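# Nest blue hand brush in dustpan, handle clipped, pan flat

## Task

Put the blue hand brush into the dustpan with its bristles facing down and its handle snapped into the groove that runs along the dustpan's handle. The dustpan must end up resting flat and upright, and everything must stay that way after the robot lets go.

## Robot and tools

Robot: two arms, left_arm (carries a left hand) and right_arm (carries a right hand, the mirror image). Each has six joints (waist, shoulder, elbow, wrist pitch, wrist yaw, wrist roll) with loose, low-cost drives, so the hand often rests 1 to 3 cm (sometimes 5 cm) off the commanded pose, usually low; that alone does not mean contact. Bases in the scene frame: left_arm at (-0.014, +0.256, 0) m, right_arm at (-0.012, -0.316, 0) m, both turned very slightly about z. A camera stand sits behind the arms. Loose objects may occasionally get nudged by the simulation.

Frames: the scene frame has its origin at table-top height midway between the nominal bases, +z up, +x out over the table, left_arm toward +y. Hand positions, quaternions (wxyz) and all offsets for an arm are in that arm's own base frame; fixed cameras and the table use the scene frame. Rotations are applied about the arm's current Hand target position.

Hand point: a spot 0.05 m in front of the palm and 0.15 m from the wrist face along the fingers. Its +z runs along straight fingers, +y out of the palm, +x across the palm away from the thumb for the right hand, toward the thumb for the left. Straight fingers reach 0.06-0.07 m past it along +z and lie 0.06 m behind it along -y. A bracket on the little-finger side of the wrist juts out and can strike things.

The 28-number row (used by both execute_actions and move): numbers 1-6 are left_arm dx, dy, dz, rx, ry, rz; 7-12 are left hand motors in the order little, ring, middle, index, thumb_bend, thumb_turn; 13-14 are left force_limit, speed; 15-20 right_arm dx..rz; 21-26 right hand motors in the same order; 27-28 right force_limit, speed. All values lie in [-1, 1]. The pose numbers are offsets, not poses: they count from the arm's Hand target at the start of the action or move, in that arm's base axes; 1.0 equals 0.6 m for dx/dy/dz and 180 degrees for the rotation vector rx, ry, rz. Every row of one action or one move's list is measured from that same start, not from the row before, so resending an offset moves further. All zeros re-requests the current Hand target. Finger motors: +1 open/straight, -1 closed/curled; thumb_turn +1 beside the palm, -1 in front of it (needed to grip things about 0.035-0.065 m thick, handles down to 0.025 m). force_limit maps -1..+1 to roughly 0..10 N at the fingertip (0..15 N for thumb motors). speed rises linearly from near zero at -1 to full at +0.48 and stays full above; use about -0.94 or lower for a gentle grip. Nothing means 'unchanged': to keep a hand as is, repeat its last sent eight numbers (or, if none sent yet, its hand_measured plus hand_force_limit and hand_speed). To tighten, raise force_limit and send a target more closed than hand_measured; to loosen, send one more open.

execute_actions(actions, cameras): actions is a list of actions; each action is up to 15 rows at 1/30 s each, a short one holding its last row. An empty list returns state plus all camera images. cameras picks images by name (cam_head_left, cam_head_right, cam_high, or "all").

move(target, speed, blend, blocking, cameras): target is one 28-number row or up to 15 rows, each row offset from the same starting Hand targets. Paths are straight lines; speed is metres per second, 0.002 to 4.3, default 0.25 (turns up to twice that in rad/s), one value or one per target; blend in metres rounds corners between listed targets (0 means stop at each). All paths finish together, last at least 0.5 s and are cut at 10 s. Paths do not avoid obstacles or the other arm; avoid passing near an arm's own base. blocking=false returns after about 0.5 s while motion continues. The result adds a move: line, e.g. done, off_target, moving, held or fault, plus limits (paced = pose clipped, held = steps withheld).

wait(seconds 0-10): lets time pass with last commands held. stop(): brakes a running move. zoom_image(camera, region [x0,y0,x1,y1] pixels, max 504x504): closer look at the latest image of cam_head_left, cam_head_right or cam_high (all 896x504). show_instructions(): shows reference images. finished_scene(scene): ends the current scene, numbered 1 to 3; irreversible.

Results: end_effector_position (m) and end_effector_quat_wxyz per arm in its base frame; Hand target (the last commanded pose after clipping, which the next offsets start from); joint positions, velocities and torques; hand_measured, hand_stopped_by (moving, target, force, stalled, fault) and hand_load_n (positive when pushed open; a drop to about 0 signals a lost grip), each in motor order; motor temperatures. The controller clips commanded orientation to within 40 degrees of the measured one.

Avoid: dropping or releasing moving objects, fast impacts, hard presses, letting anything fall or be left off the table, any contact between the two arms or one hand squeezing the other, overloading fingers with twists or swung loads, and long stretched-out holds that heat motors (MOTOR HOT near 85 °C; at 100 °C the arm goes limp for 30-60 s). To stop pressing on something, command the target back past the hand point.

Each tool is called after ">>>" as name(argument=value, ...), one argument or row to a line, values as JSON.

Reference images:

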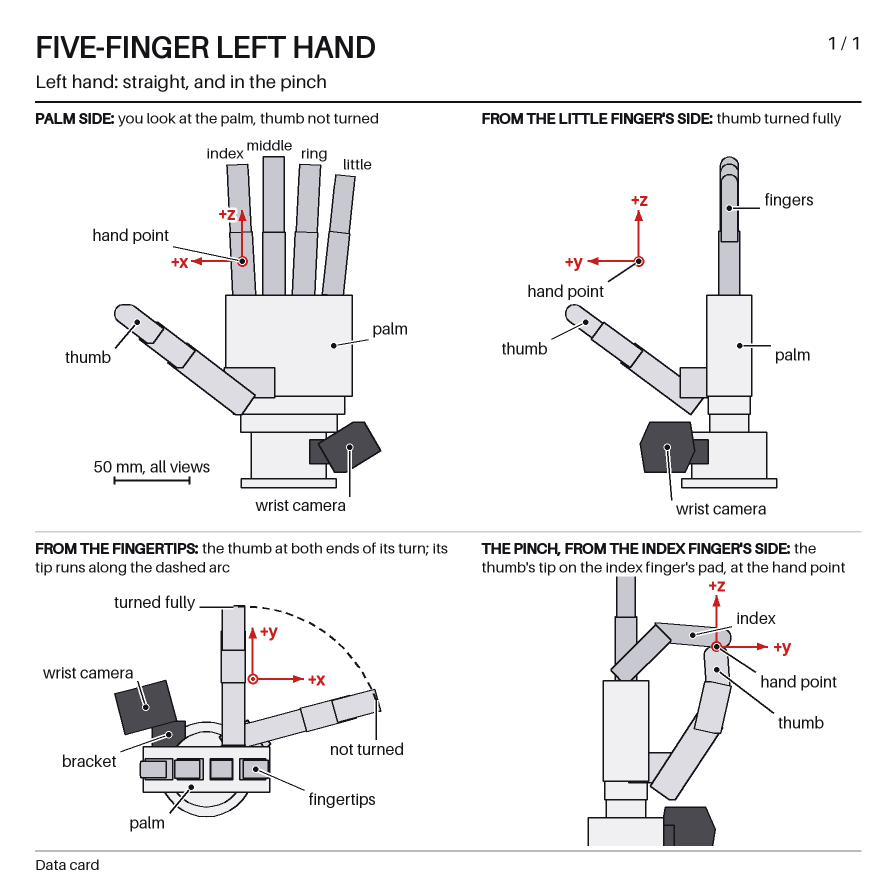

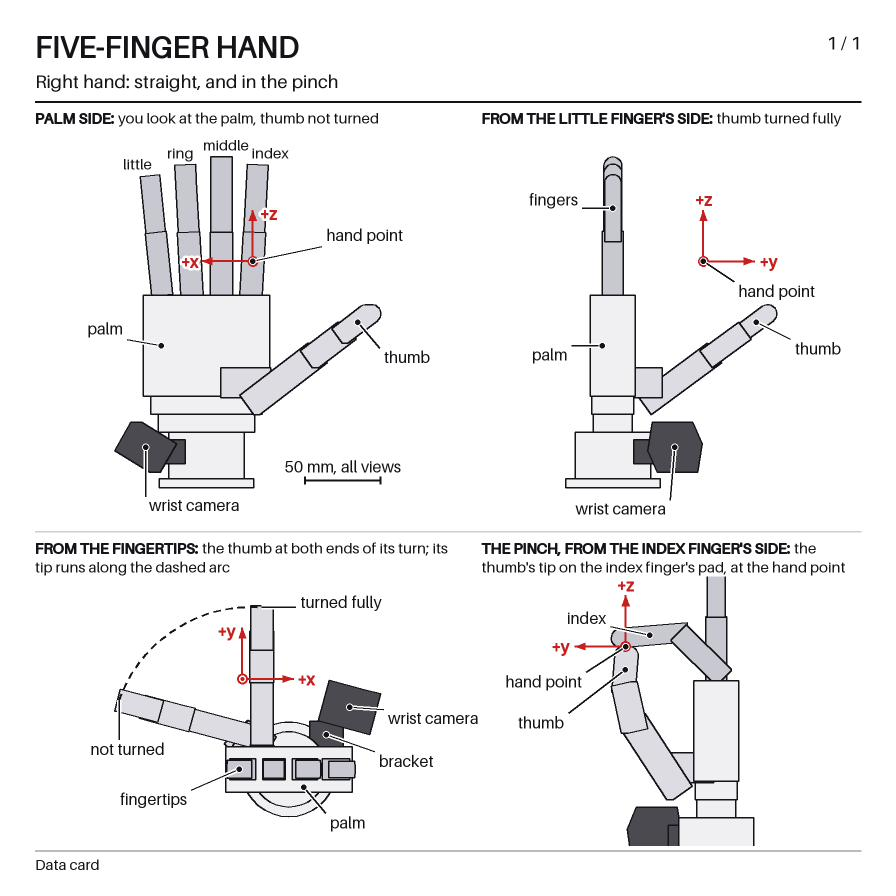

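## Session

>>> execute_actions(
  actions=[],
)

>>> zoom_image(
  camera="cam_high",
  region=[220, 120, 620, 420],
)

>>> zoom_image(
  camera="cam_head_left",
  region=[300, 120, 700, 400],
)

Scene clock: 0.00 s.
left_arm: end_effector_position=(+0.4415, +0.4532, +0.2502) hand_measured=(+1.000, +1.000, +1.000, +1.000, +1.000, +1.000) hand_load_n=(+0.0, +0.0, +0.0, +0.0, +0.0, +0.0) hand_stopped_by=(target, target, target, target, target, target) hand_force_limit=0.00 hand_speed=-0.80 end_effector_quat_wxyz=(-0.324, +0.946, -0.010, -0.006) | right_arm: end_effector_position=(+0.3864, +0.5301, +0.1092) hand_measured=(+1.000, +1.000, +1.000, +1.000, +1.000, +1.000) hand_load_n=(-0.5, +0.0, +0.0, +0.0, +0.0, +0.0) hand_stopped_by=(target, target, target, target, target, target) hand_force_limit=0.00 hand_speed=-0.80 end_effector_quat_wxyz=(-0.540, +0.602, -0.568, +0.152)
Joint positions: left_arm=[0.747 1.723 1.755 -1.12 -0.471 -0.685] | right_arm=[0.971 1.673 0.948 0.312 0.399 0.65]
Joint velocities: within noise
Joint torques (N m): no reading
Motor temperatures (°C): left_arm=[25 28 29 24 24 28] | right_arm=[28 30 29 27 25 24]
Heat: left arm: hottest elbow 29 °C; right arm: hottest shoulder 30 °C.
Hand target: left_arm +0.4510, +0.4578, +0.2736; -0.344, +0.939, -0.002, +0.012 | right_arm +0.3992, +0.5394, +0.1405; -0.565, +0.580, -0.567, +0.151

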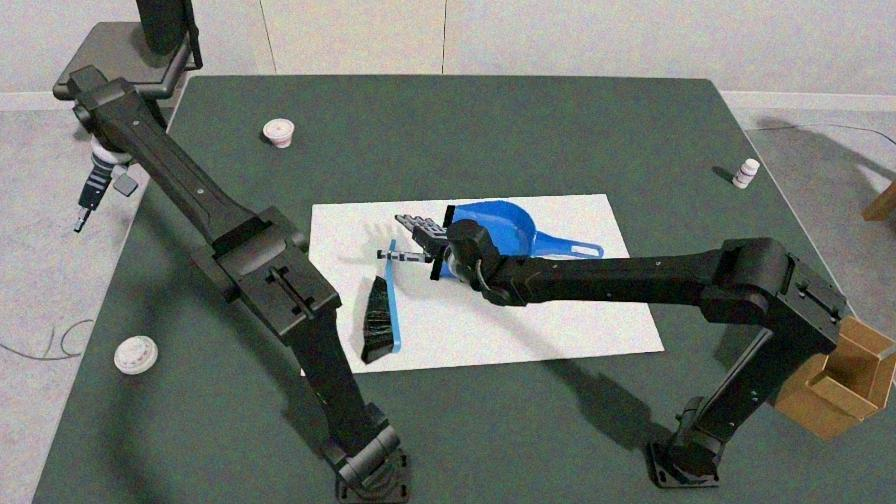

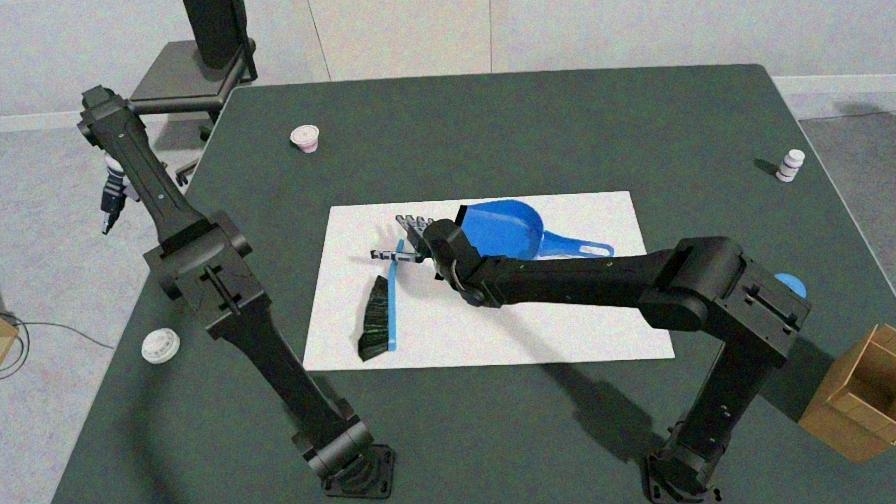

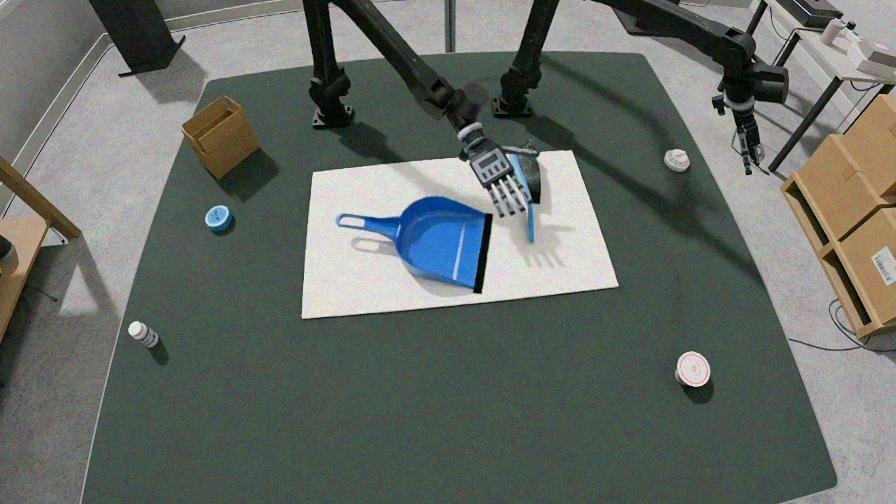

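Scaled by 1.260 from the camera's 896x504 image, which has a finer 1280x720 frame.

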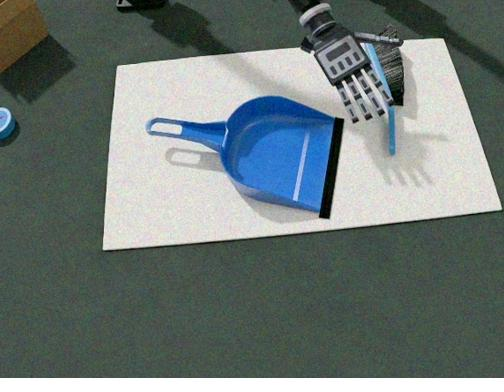

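Scaled by 1.260 from the camera's 896x504 image, which has a finer 1280x720 frame.

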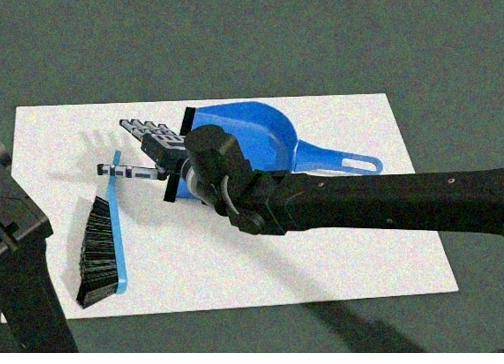

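>>> move(
  target=[
    [0,0,0.08,0,0,0,1,1,1,1,1,1,0.0,-0.8,0,0,0.3,0,0,0,1,1,1,1,1,1,0.0,-0.8],
    [0,0,0.08,0,0,-0.25,0.4,0.4,0.4,0.4,1,-1,0.0,-0.4,-0.082,-0.816,0.30,-0.1704,0.3601,-0.0516,0.4,0.4,0.4,0.4,1,-1,0.0,-0.4],
  ],
  speed=[0.2,0.25],
  blend=[0.03,0],
  cameras=["all"],
)

>>> zoom_image(
  camera="cam_high",
  region=[460, 120, 600, 280],
)

>>> zoom_image(
  camera="cam_head_left",
  region=[340, 220, 440, 380],
)

Scene clock: 34.77 s.
left_arm: end_effector_position=(+0.4468, +0.4459, +0.2973) hand_measured=(+0.400, +0.400, +0.400, +0.400, +1.000, -1.000) hand_load_n=(+0.0, +0.0, +0.0, +0.0, +0.0, +0.0) hand_stopped_by=(target, target, target, target, target, target) hand_force_limit=0.00 hand_speed=-0.40 end_effector_quat_wxyz=(-0.284, +0.879, -0.361, +0.130) | right_arm: end_effector_position=(+0.3400, +0.0524, +0.2980) hand_measured=(+0.400, +0.400, +0.400, +0.400, +1.000, -1.000) hand_load_n=(+0.0, +0.0, +0.0, +0.0, +0.0, +0.0) hand_stopped_by=(target, target, target, target, target, target) hand_force_limit=0.00 hand_speed=-0.40 end_effector_quat_wxyz=(+0.015, -0.642, +0.766, -0.007)
Joint positions: left_arm=[0.848 1.716 1.855 -1.077 0.058 0.038] | right_arm=[0.026 1.355 1.493 -1.676 -0.009 0.202]
Joint torques (N m): left_arm=[1.44 -18.37 10.14 2.35 0.32 0.25] | right_arm=[-0.15 -8.12 13.29 0.35 0.11 -0.12]
Motor temperatures (°C): left_arm=[25 30 34 25 24 28] | right_arm=[28 32 35 27 25 24]
Heat: left arm: hottest elbow 34 °C; right arm: hottest elbow 35 °C.
Hand target: left_arm +0.4510, +0.4578, +0.3216; -0.313, +0.867, -0.362, +0.143 | right_arm +0.3500, +0.0498, +0.3205; +0.000, -0.647, +0.763, +0.000
Off the commanded pose: left_arm 0.027 m, 4 deg | right_arm 0.025 m, 2 deg.
joint sent to its limit (right arm) — joint 4 (wrist pitch), lower limit. The joint targets are off in position and orientation.
move: off_target (left_arm, right_arm); target 2's new numbers were sent with left_arm's hand 0.027 m and 4 deg from that target

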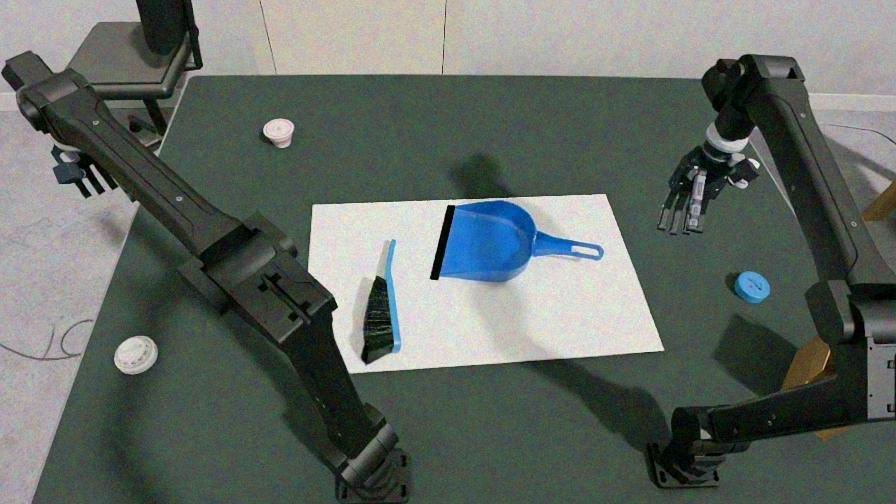

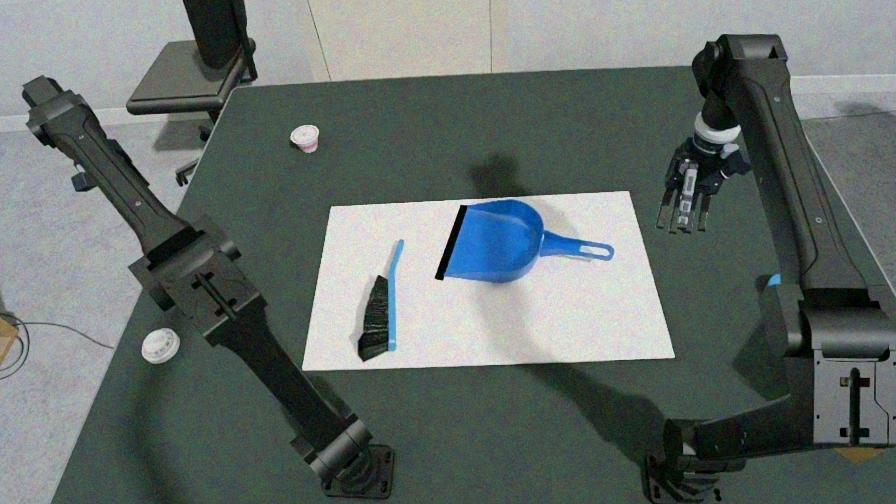

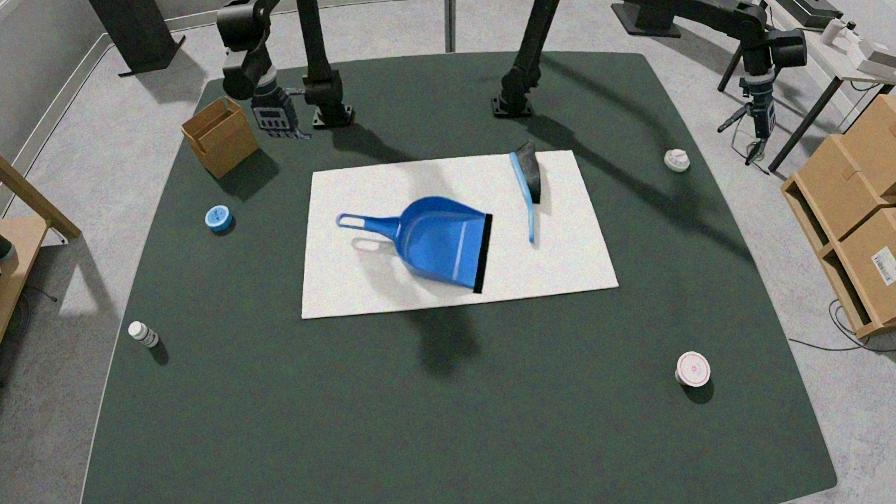

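Scaled by 3.150 from the camera's 896x504 image, which has a finer 1280x720 frame.

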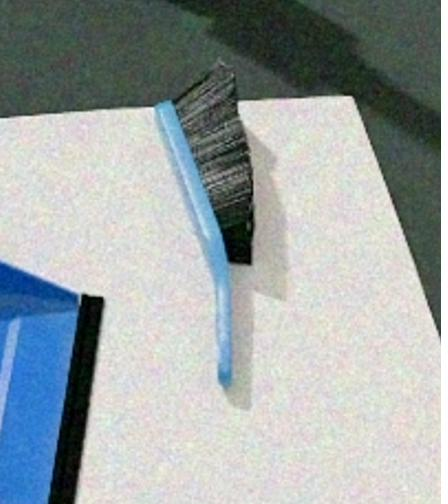

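Scaled by 3.150 from the camera's 896x504 image, which has a finer 1280x720 frame.

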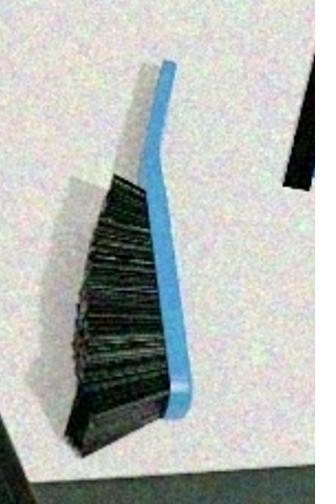

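>>> move(
  target=[-0.03,-0.7815,-0.17,0.0206,0.0238,-0.7655,0.1,0.1,0.1,0.1,1,-1,0.0,-0.4,0,0,0,0,0,0,0.4,0.4,0.4,0.4,1,-1,0.0,-0.4],
  speed=0.3,
  cameras=["all"],
)

>>> zoom_image(
  camera="cam_high",
  region=[460, 80, 640, 280],
)

>>> zoom_image(
  camera="cam_head_right",
  region=[340, 160, 480, 360],
)

Scene clock: 58.10 s.
left_arm: end_effector_position=(+0.4229, -0.0080, +0.2115) hand_measured=(+0.100, +0.100, +0.100, +0.100, +1.000, -1.000) hand_load_n=(+0.0, +0.0, +0.0, +0.0, +0.0, +0.0) hand_stopped_by=(target, target, target, target, target, target) hand_force_limit=0.00 hand_speed=-0.40 end_effector_quat_wxyz=(-0.021, +0.010, +0.950, -0.311) | right_arm: end_effector_position=(+0.3400, +0.0524, +0.2980) hand_measured=(+0.400, +0.400, +0.400, +0.400, +1.000, -1.000) hand_load_n=(+0.0, +0.0, +0.0, +0.0, +0.0, +0.0) hand_stopped_by=(target, target, target, target, target, target) hand_force_limit=0.00 hand_speed=-0.40 end_effector_quat_wxyz=(+0.015, -0.642, +0.766, -0.007)
Joint positions: left_arm=[0.124 1.587 1.502 -1.631 0.619 1.762] | right_arm=[0.026 1.355 1.493 -1.676 -0.009 0.202]
Joint torques (N m): left_arm=[-0.73 -13.33 9.1 -0.32 0.2 0.26] | right_arm=[-0.32 -8 13.2 0.35 0.1 -0.13]
Motor temperatures (°C): left_arm=[25 31 37 25 24 28] | right_arm=[28 32 40 27 25 24]
Heat: left arm: hottest elbow 37 °C; right arm: hottest elbow 40 °C.
Hand target: left_arm +0.4330, -0.0111, +0.2196; -0.009, +0.030, +0.951, -0.309 | right_arm +0.3500, +0.0498, +0.3205; +0.000, -0.647, +0.763, +0.000
Off the commanded pose: left_arm 0.013 m, 3 deg | right_arm 0.025 m, 2 deg.
joint sent to its limit (right arm) — joint 4 (wrist pitch), lower limit. The joint targets are off in position and orientation.
move: off_target (left_arm, right_arm)

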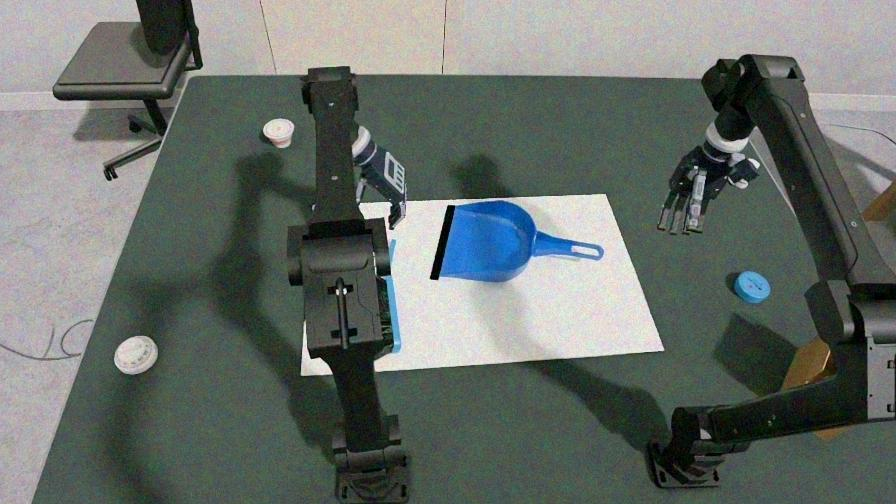

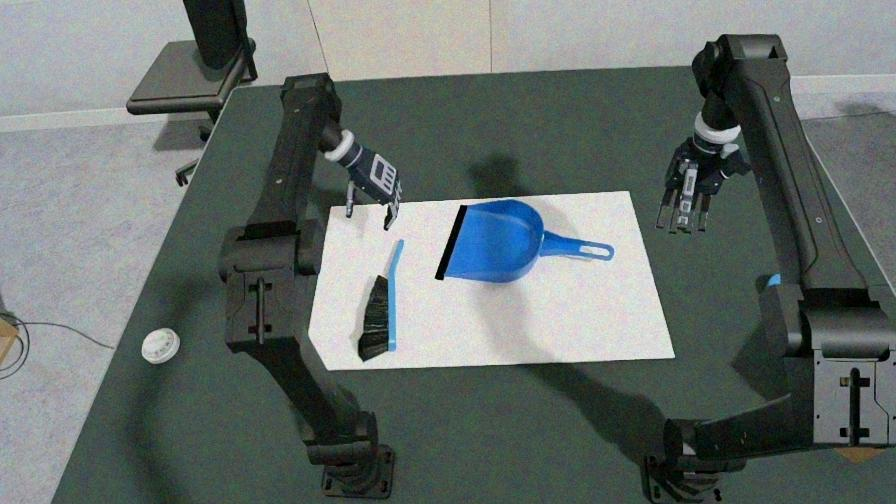

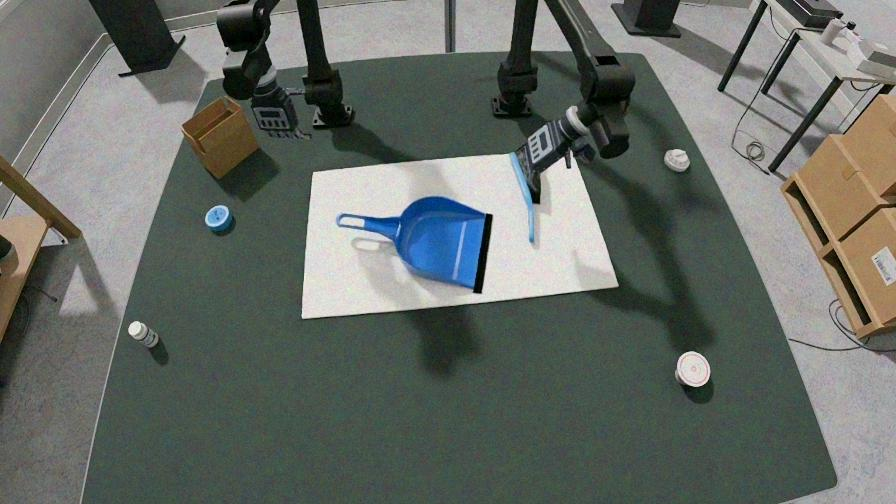

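Scaled by 2.520 from the camera's 896x504 image, which has a finer 1280x720 frame.

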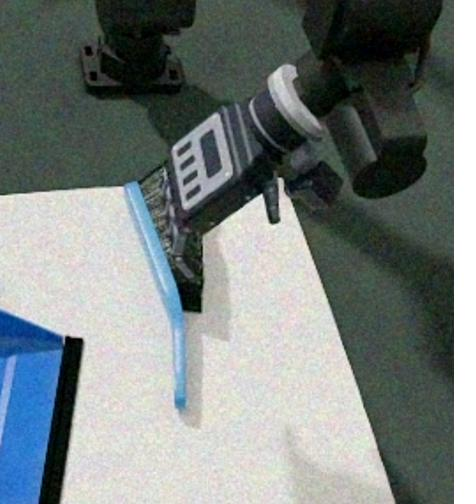

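Scaled by 2.520 from the camera's 896x504 image, which has a finer 1280x720 frame.

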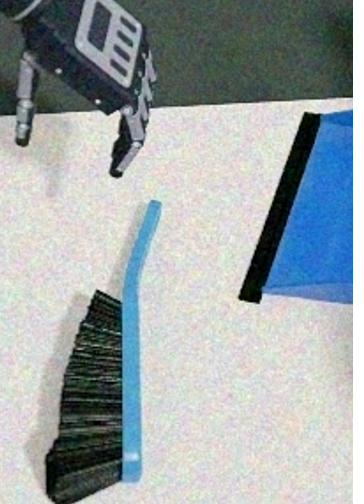

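>>> move(
  target=[0.015,-0.003,-0.18,0,0,0,0.1,0.1,0.1,0.1,1,-1,0.0,-0.4,0,0,0,0,0,0,0.4,0.4,0.4,0.4,1,-1,0.0,-0.4],
  speed=0.12,
  cameras=["all"],
)

>>> zoom_image(
  camera="cam_high",
  region=[480, 120, 620, 260],
)

>>> zoom_image(
  camera="cam_head_right",
  region=[340, 200, 460, 320],
)

Scene clock: 63.33 s.
left_arm: end_effector_position=(+0.4315, -0.0063, +0.1109) hand_measured=(+0.100, +0.100, +0.100, +0.100, +1.000, -1.000) hand_load_n=(+0.0, +0.0, +0.0, +0.0, +0.0, +0.0) hand_stopped_by=(target, target, target, target, target, target) hand_force_limit=0.00 hand_speed=-0.40 end_effector_quat_wxyz=(-0.023, +0.008, +0.950, -0.311) | right_arm: end_effector_position=(+0.3400, +0.0524, +0.2980) hand_measured=(+0.400, +0.400, +0.400, +0.400, +1.000, -1.000) hand_load_n=(+0.0, +0.0, +0.0, +0.0, +0.0, +0.0) hand_stopped_by=(target, target, target, target, target, target) hand_force_limit=0.00 hand_speed=-0.40 end_effector_quat_wxyz=(+0.015, -0.642, +0.766, -0.007)
Joint positions: left_arm=[0.126 1.667 1.33 -1.384 0.619 1.762] | right_arm=[0.026 1.355 1.493 -1.676 -0.009 0.202]
Joint torques (N m): left_arm=[-1.2 -14.62 6.89 0.79 0.23 0.2] | right_arm=[-0.5 -8.29 13.29 0.25 0.11 -0.11]
Heat: left arm: hottest elbow 37 °C; right arm: hottest elbow 40 °C.
Hand target: left_arm +0.4420, -0.0129, +0.1116; -0.009, +0.030, +0.951, -0.309 | right_arm +0.3500, +0.0498, +0.3205; +0.000, -0.647, +0.763, +0.000
Off the commanded pose: left_arm 0.012 m, 3 deg | right_arm 0.025 m, 2 deg.
joint sent to its limit (right arm) — joint 4 (wrist pitch), lower limit. The joint targets are off in position and orientation.
move: off_target (left_arm, right_arm)

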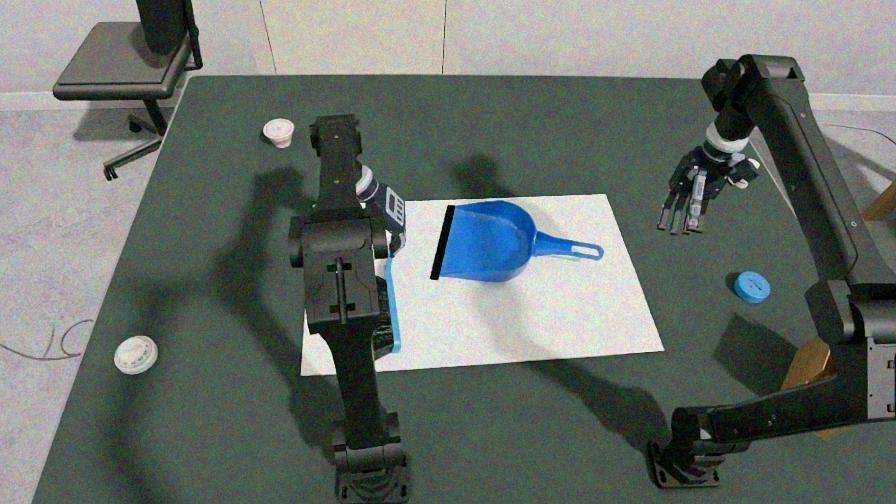

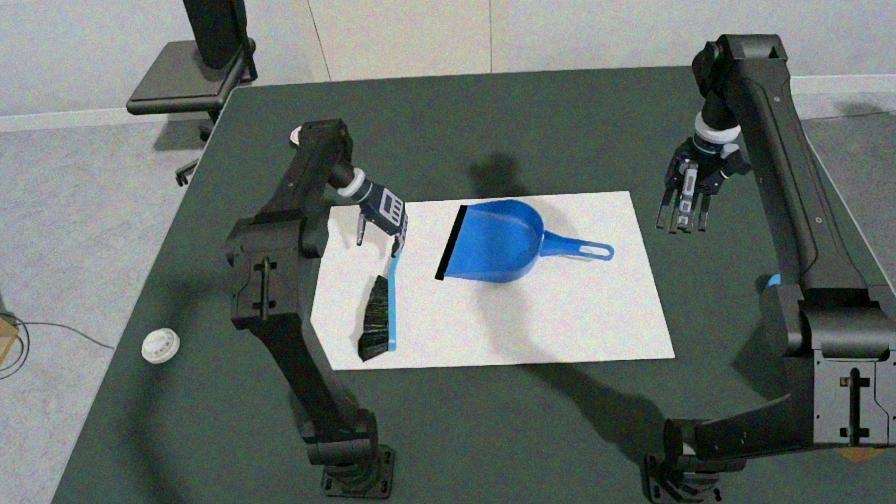

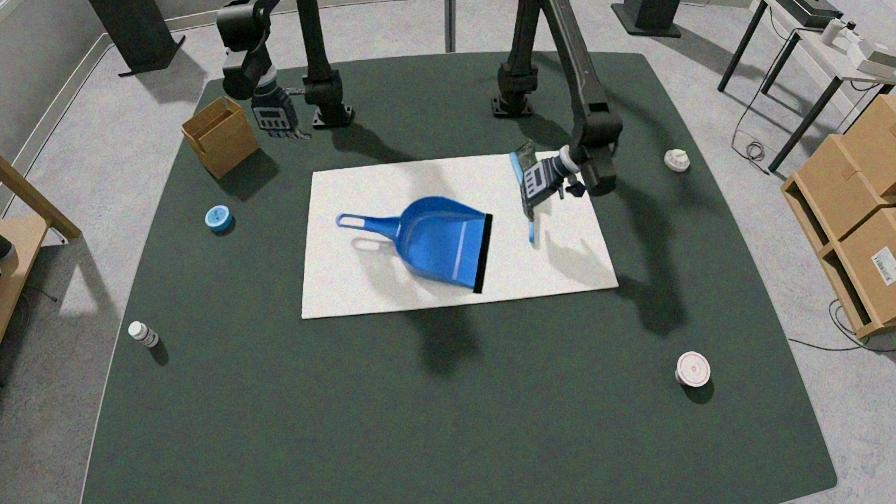

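Scaled by 3.600 from the camera's 896x504 image, which has a finer 1280x720 frame.

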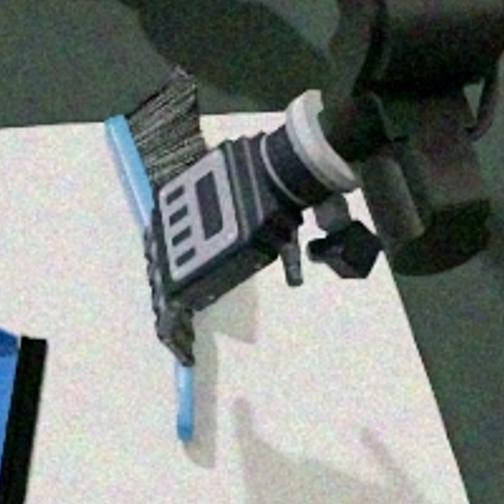

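Scaled by 4.200 from the camera's 896x504 image, which has a finer 1280x720 frame.

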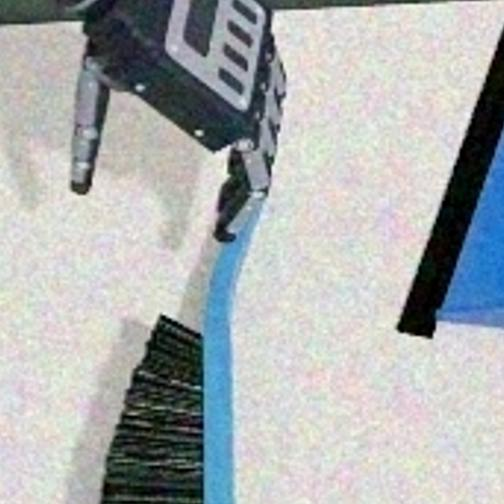

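>>> move(
  target=[0.0,-0.015,-0.08,0,0,0,0.1,0.1,0.1,0.1,1,-1,0.0,-0.4,0,0,0,0,0,0,0.4,0.4,0.4,0.4,1,-1,0.0,-0.4],
  speed=0.1,
  cameras=["all"],
)

>>> zoom_image(
  camera="cam_high",
  region=[480, 120, 620, 260],
)

>>> zoom_image(
  camera="cam_head_right",
  region=[340, 200, 460, 320],
)

Scene clock: 68.10 s.
left_arm: end_effector_position=(+0.4327, -0.0180, +0.0627) hand_measured=(+0.100, +0.100, +0.100, +0.100, +1.000, -1.000) hand_load_n=(+0.0, +0.5, +0.0, +0.0, +0.0, +0.0) hand_stopped_by=(target, target, target, target, target, target) hand_force_limit=0.00 hand_speed=-0.40 end_effector_quat_wxyz=(-0.020, +0.023, +0.950, -0.310) | right_arm: end_effector_position=(+0.3400, +0.0524, +0.2980) hand_measured=(+0.400, +0.400, +0.400, +0.400, +1.000, -1.000) hand_load_n=(+0.0, +0.0, +0.0, +0.0, +0.0, +0.0) hand_stopped_by=(target, target, target, target, target, target) hand_force_limit=0.00 hand_speed=-0.40 end_effector_quat_wxyz=(+0.015, -0.642, +0.766, -0.007)
Joint positions: left_arm=[0.098 1.71 1.252 -1.249 0.619 1.762] | right_arm=[0.026 1.355 1.493 -1.676 -0.009 0.202]
Joint torques (N m): left_arm=[-1.38 -14.39 6.6 0.76 0.32 -0.02] | right_arm=[-0.32 -7.94 13.34 0.24 0.09 -0.12]
Heat: left arm: hottest elbow 36 °C; right arm: hottest elbow 41 °C.
Hand target: left_arm +0.4420, -0.0219, +0.0636; -0.009, +0.030, +0.951, -0.309 | right_arm +0.3500, +0.0498, +0.3205; +0.000, -0.647, +0.763, +0.000
Off the commanded pose: left_arm 0.010 m, 1 deg | right_arm 0.025 m, 2 deg.
joint sent to its limit (right arm) — joint 4 (wrist pitch), lower limit. The joint targets are off in position and orientation.
move: off_target (right_arm)

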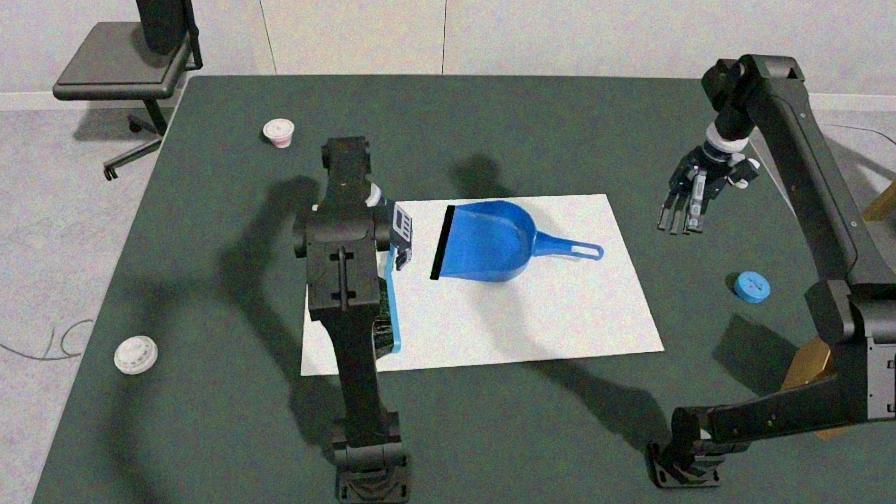

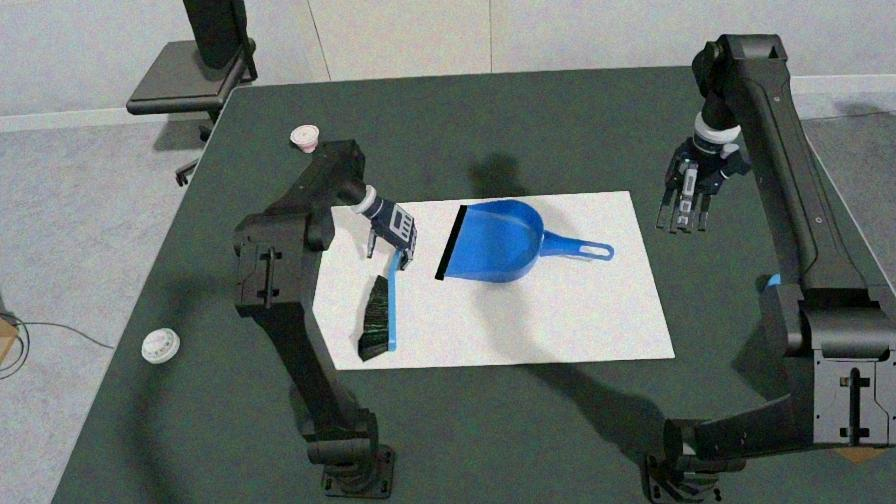

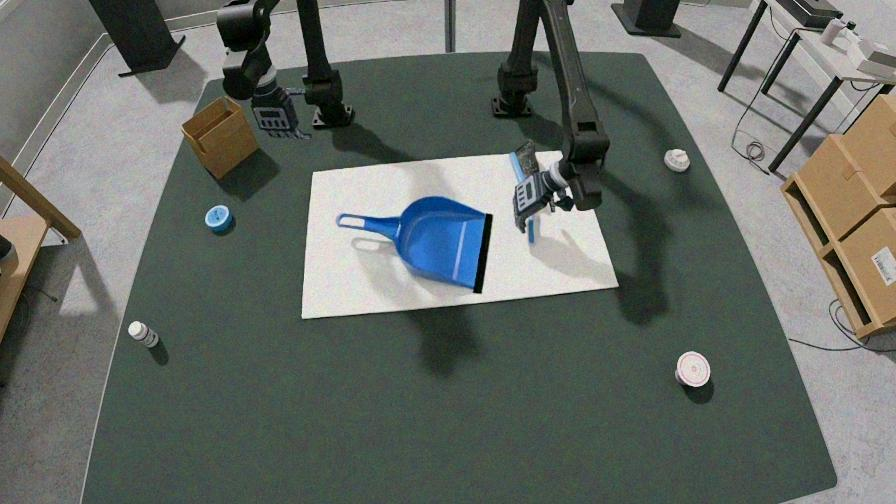

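Scaled by 3.600 from the camera's 896x504 image, which has a finer 1280x720 frame.

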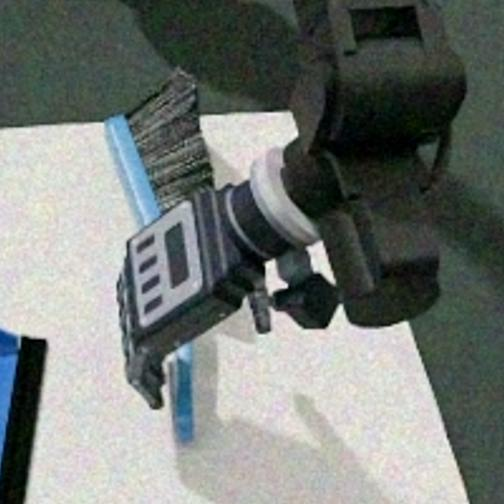

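Scaled by 4.200 from the camera's 896x504 image, which has a finer 1280x720 frame.

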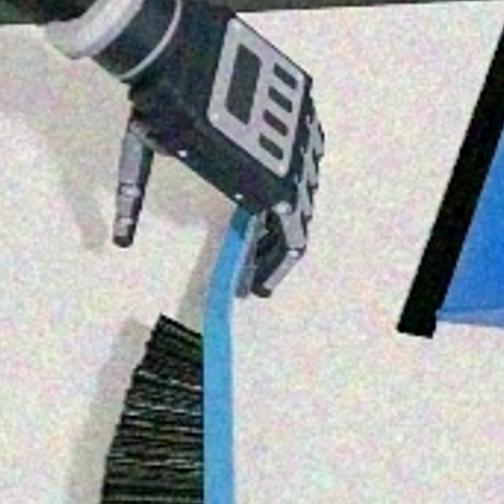

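>>> zoom_image(
  camera="cam_head_left",
  region=[350, 180, 450, 290],
)

Scaled by 4.582 from the camera's 896x504 image, which has a finer 1280x720 frame.

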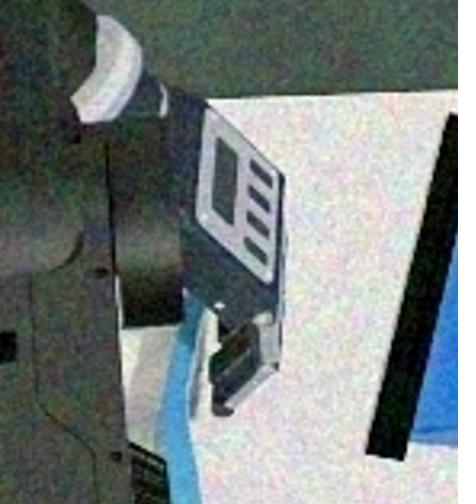

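>>> move(
  target=[0.012,0.002,-0.057,0,0,0,0.1,0.1,0.1,0.1,1,-1,0.0,-0.4,0,0,0,0,0,0,0.4,0.4,0.4,0.4,1,-1,0.0,-0.4],
  speed=0.06,
  cameras=["all"],
)

>>> zoom_image(
  camera="cam_high",
  region=[480, 120, 620, 260],
)

>>> zoom_image(
  camera="cam_head_right",
  region=[340, 200, 460, 320],
)

Scene clock: 79.73 s.
left_arm: end_effector_position=(+0.4386, -0.0121, +0.0355) hand_measured=(+0.100, +0.100, +0.100, +0.100, +1.000, -1.000) hand_load_n=(+0.0, +0.0, -2.0, +0.0, +0.0, +0.0) hand_stopped_by=(target, target, target, target, target, target) hand_force_limit=0.00 hand_speed=-0.40 end_effector_quat_wxyz=(-0.018, +0.017, +0.950, -0.310) | right_arm: end_effector_position=(+0.3400, +0.0524, +0.2980) hand_measured=(+0.400, +0.400, +0.400, +0.400, +1.000, -1.000) hand_load_n=(+0.0, +0.5, +0.0, +0.0, +0.0, +0.5) hand_stopped_by=(target, target, target, target, target, target) hand_force_limit=0.00 hand_speed=-0.40 end_effector_quat_wxyz=(+0.015, -0.642, +0.766, -0.007)
Joint positions: left_arm=[0.11 1.756 1.235 -1.185 0.619 1.76] | right_arm=[0.026 1.355 1.493 -1.676 -0.009 0.202]
Joint torques (N m): left_arm=[-1.2 -13.8 6.11 1.31 0.32 0] | right_arm=[-0.26 -8.23 13.22 0.32 0.1 -0.13]
Heat: left arm: hottest elbow 36 °C; right arm: hottest elbow 42 °C.
Hand target: left_arm +0.4492, -0.0207, +0.0294; -0.009, +0.030, +0.951, -0.309 | right_arm +0.3500, +0.0498, +0.3205; +0.000, -0.647, +0.763, +0.000
Off the commanded pose: left_arm 0.015 m, 2 deg | right_arm 0.025 m, 2 deg.
joint sent to its limit (right arm) — joint 4 (wrist pitch), lower limit. The joint targets are off in position and orientation.
move: off_target (left_arm, right_arm)

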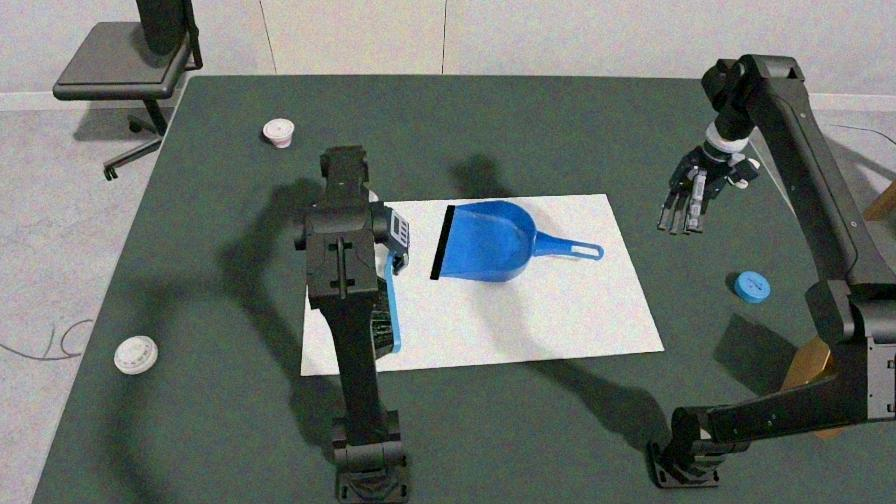

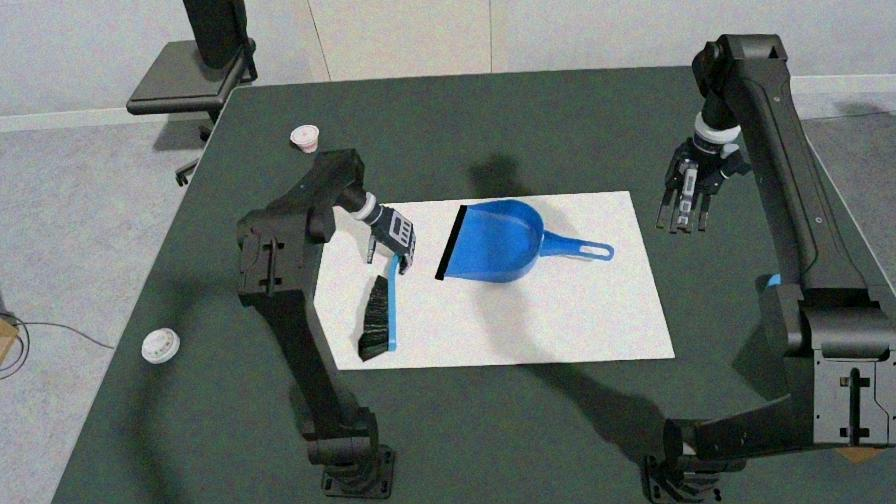

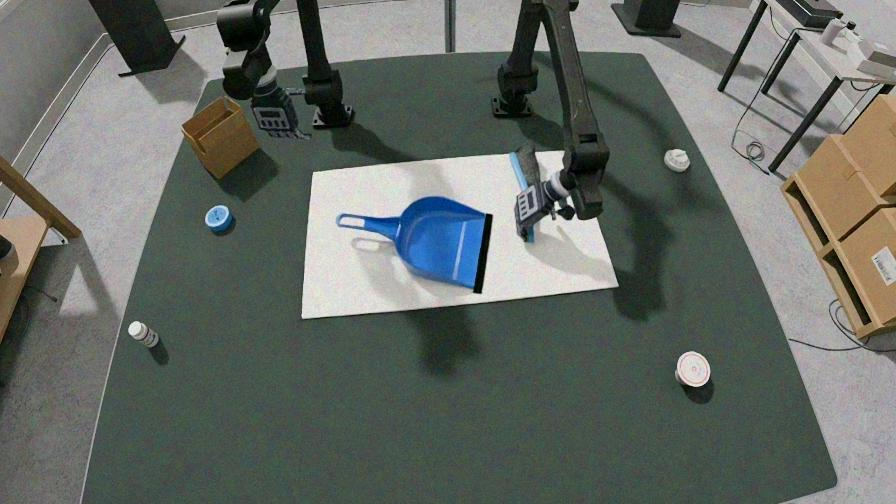

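Scaled by 3.600 from the camera's 896x504 image, which has a finer 1280x720 frame.

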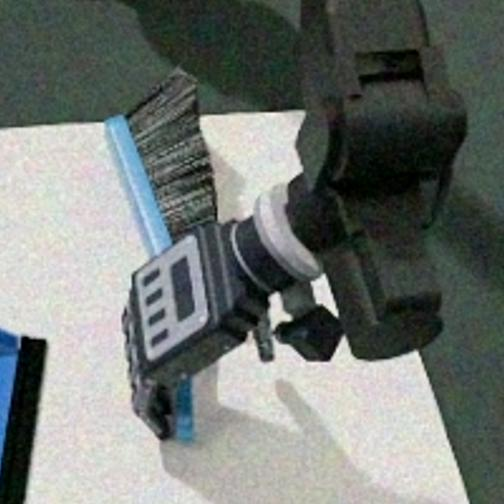

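Scaled by 4.200 from the camera's 896x504 image, which has a finer 1280x720 frame.

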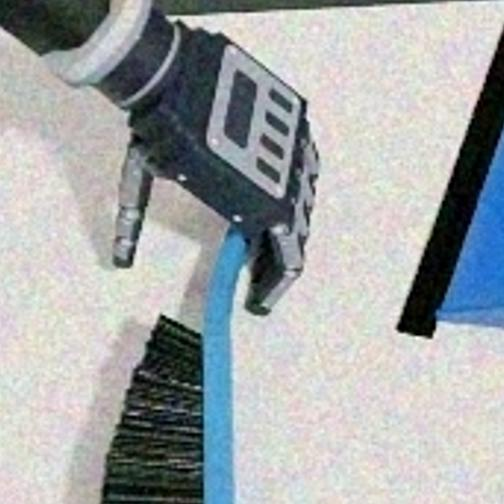

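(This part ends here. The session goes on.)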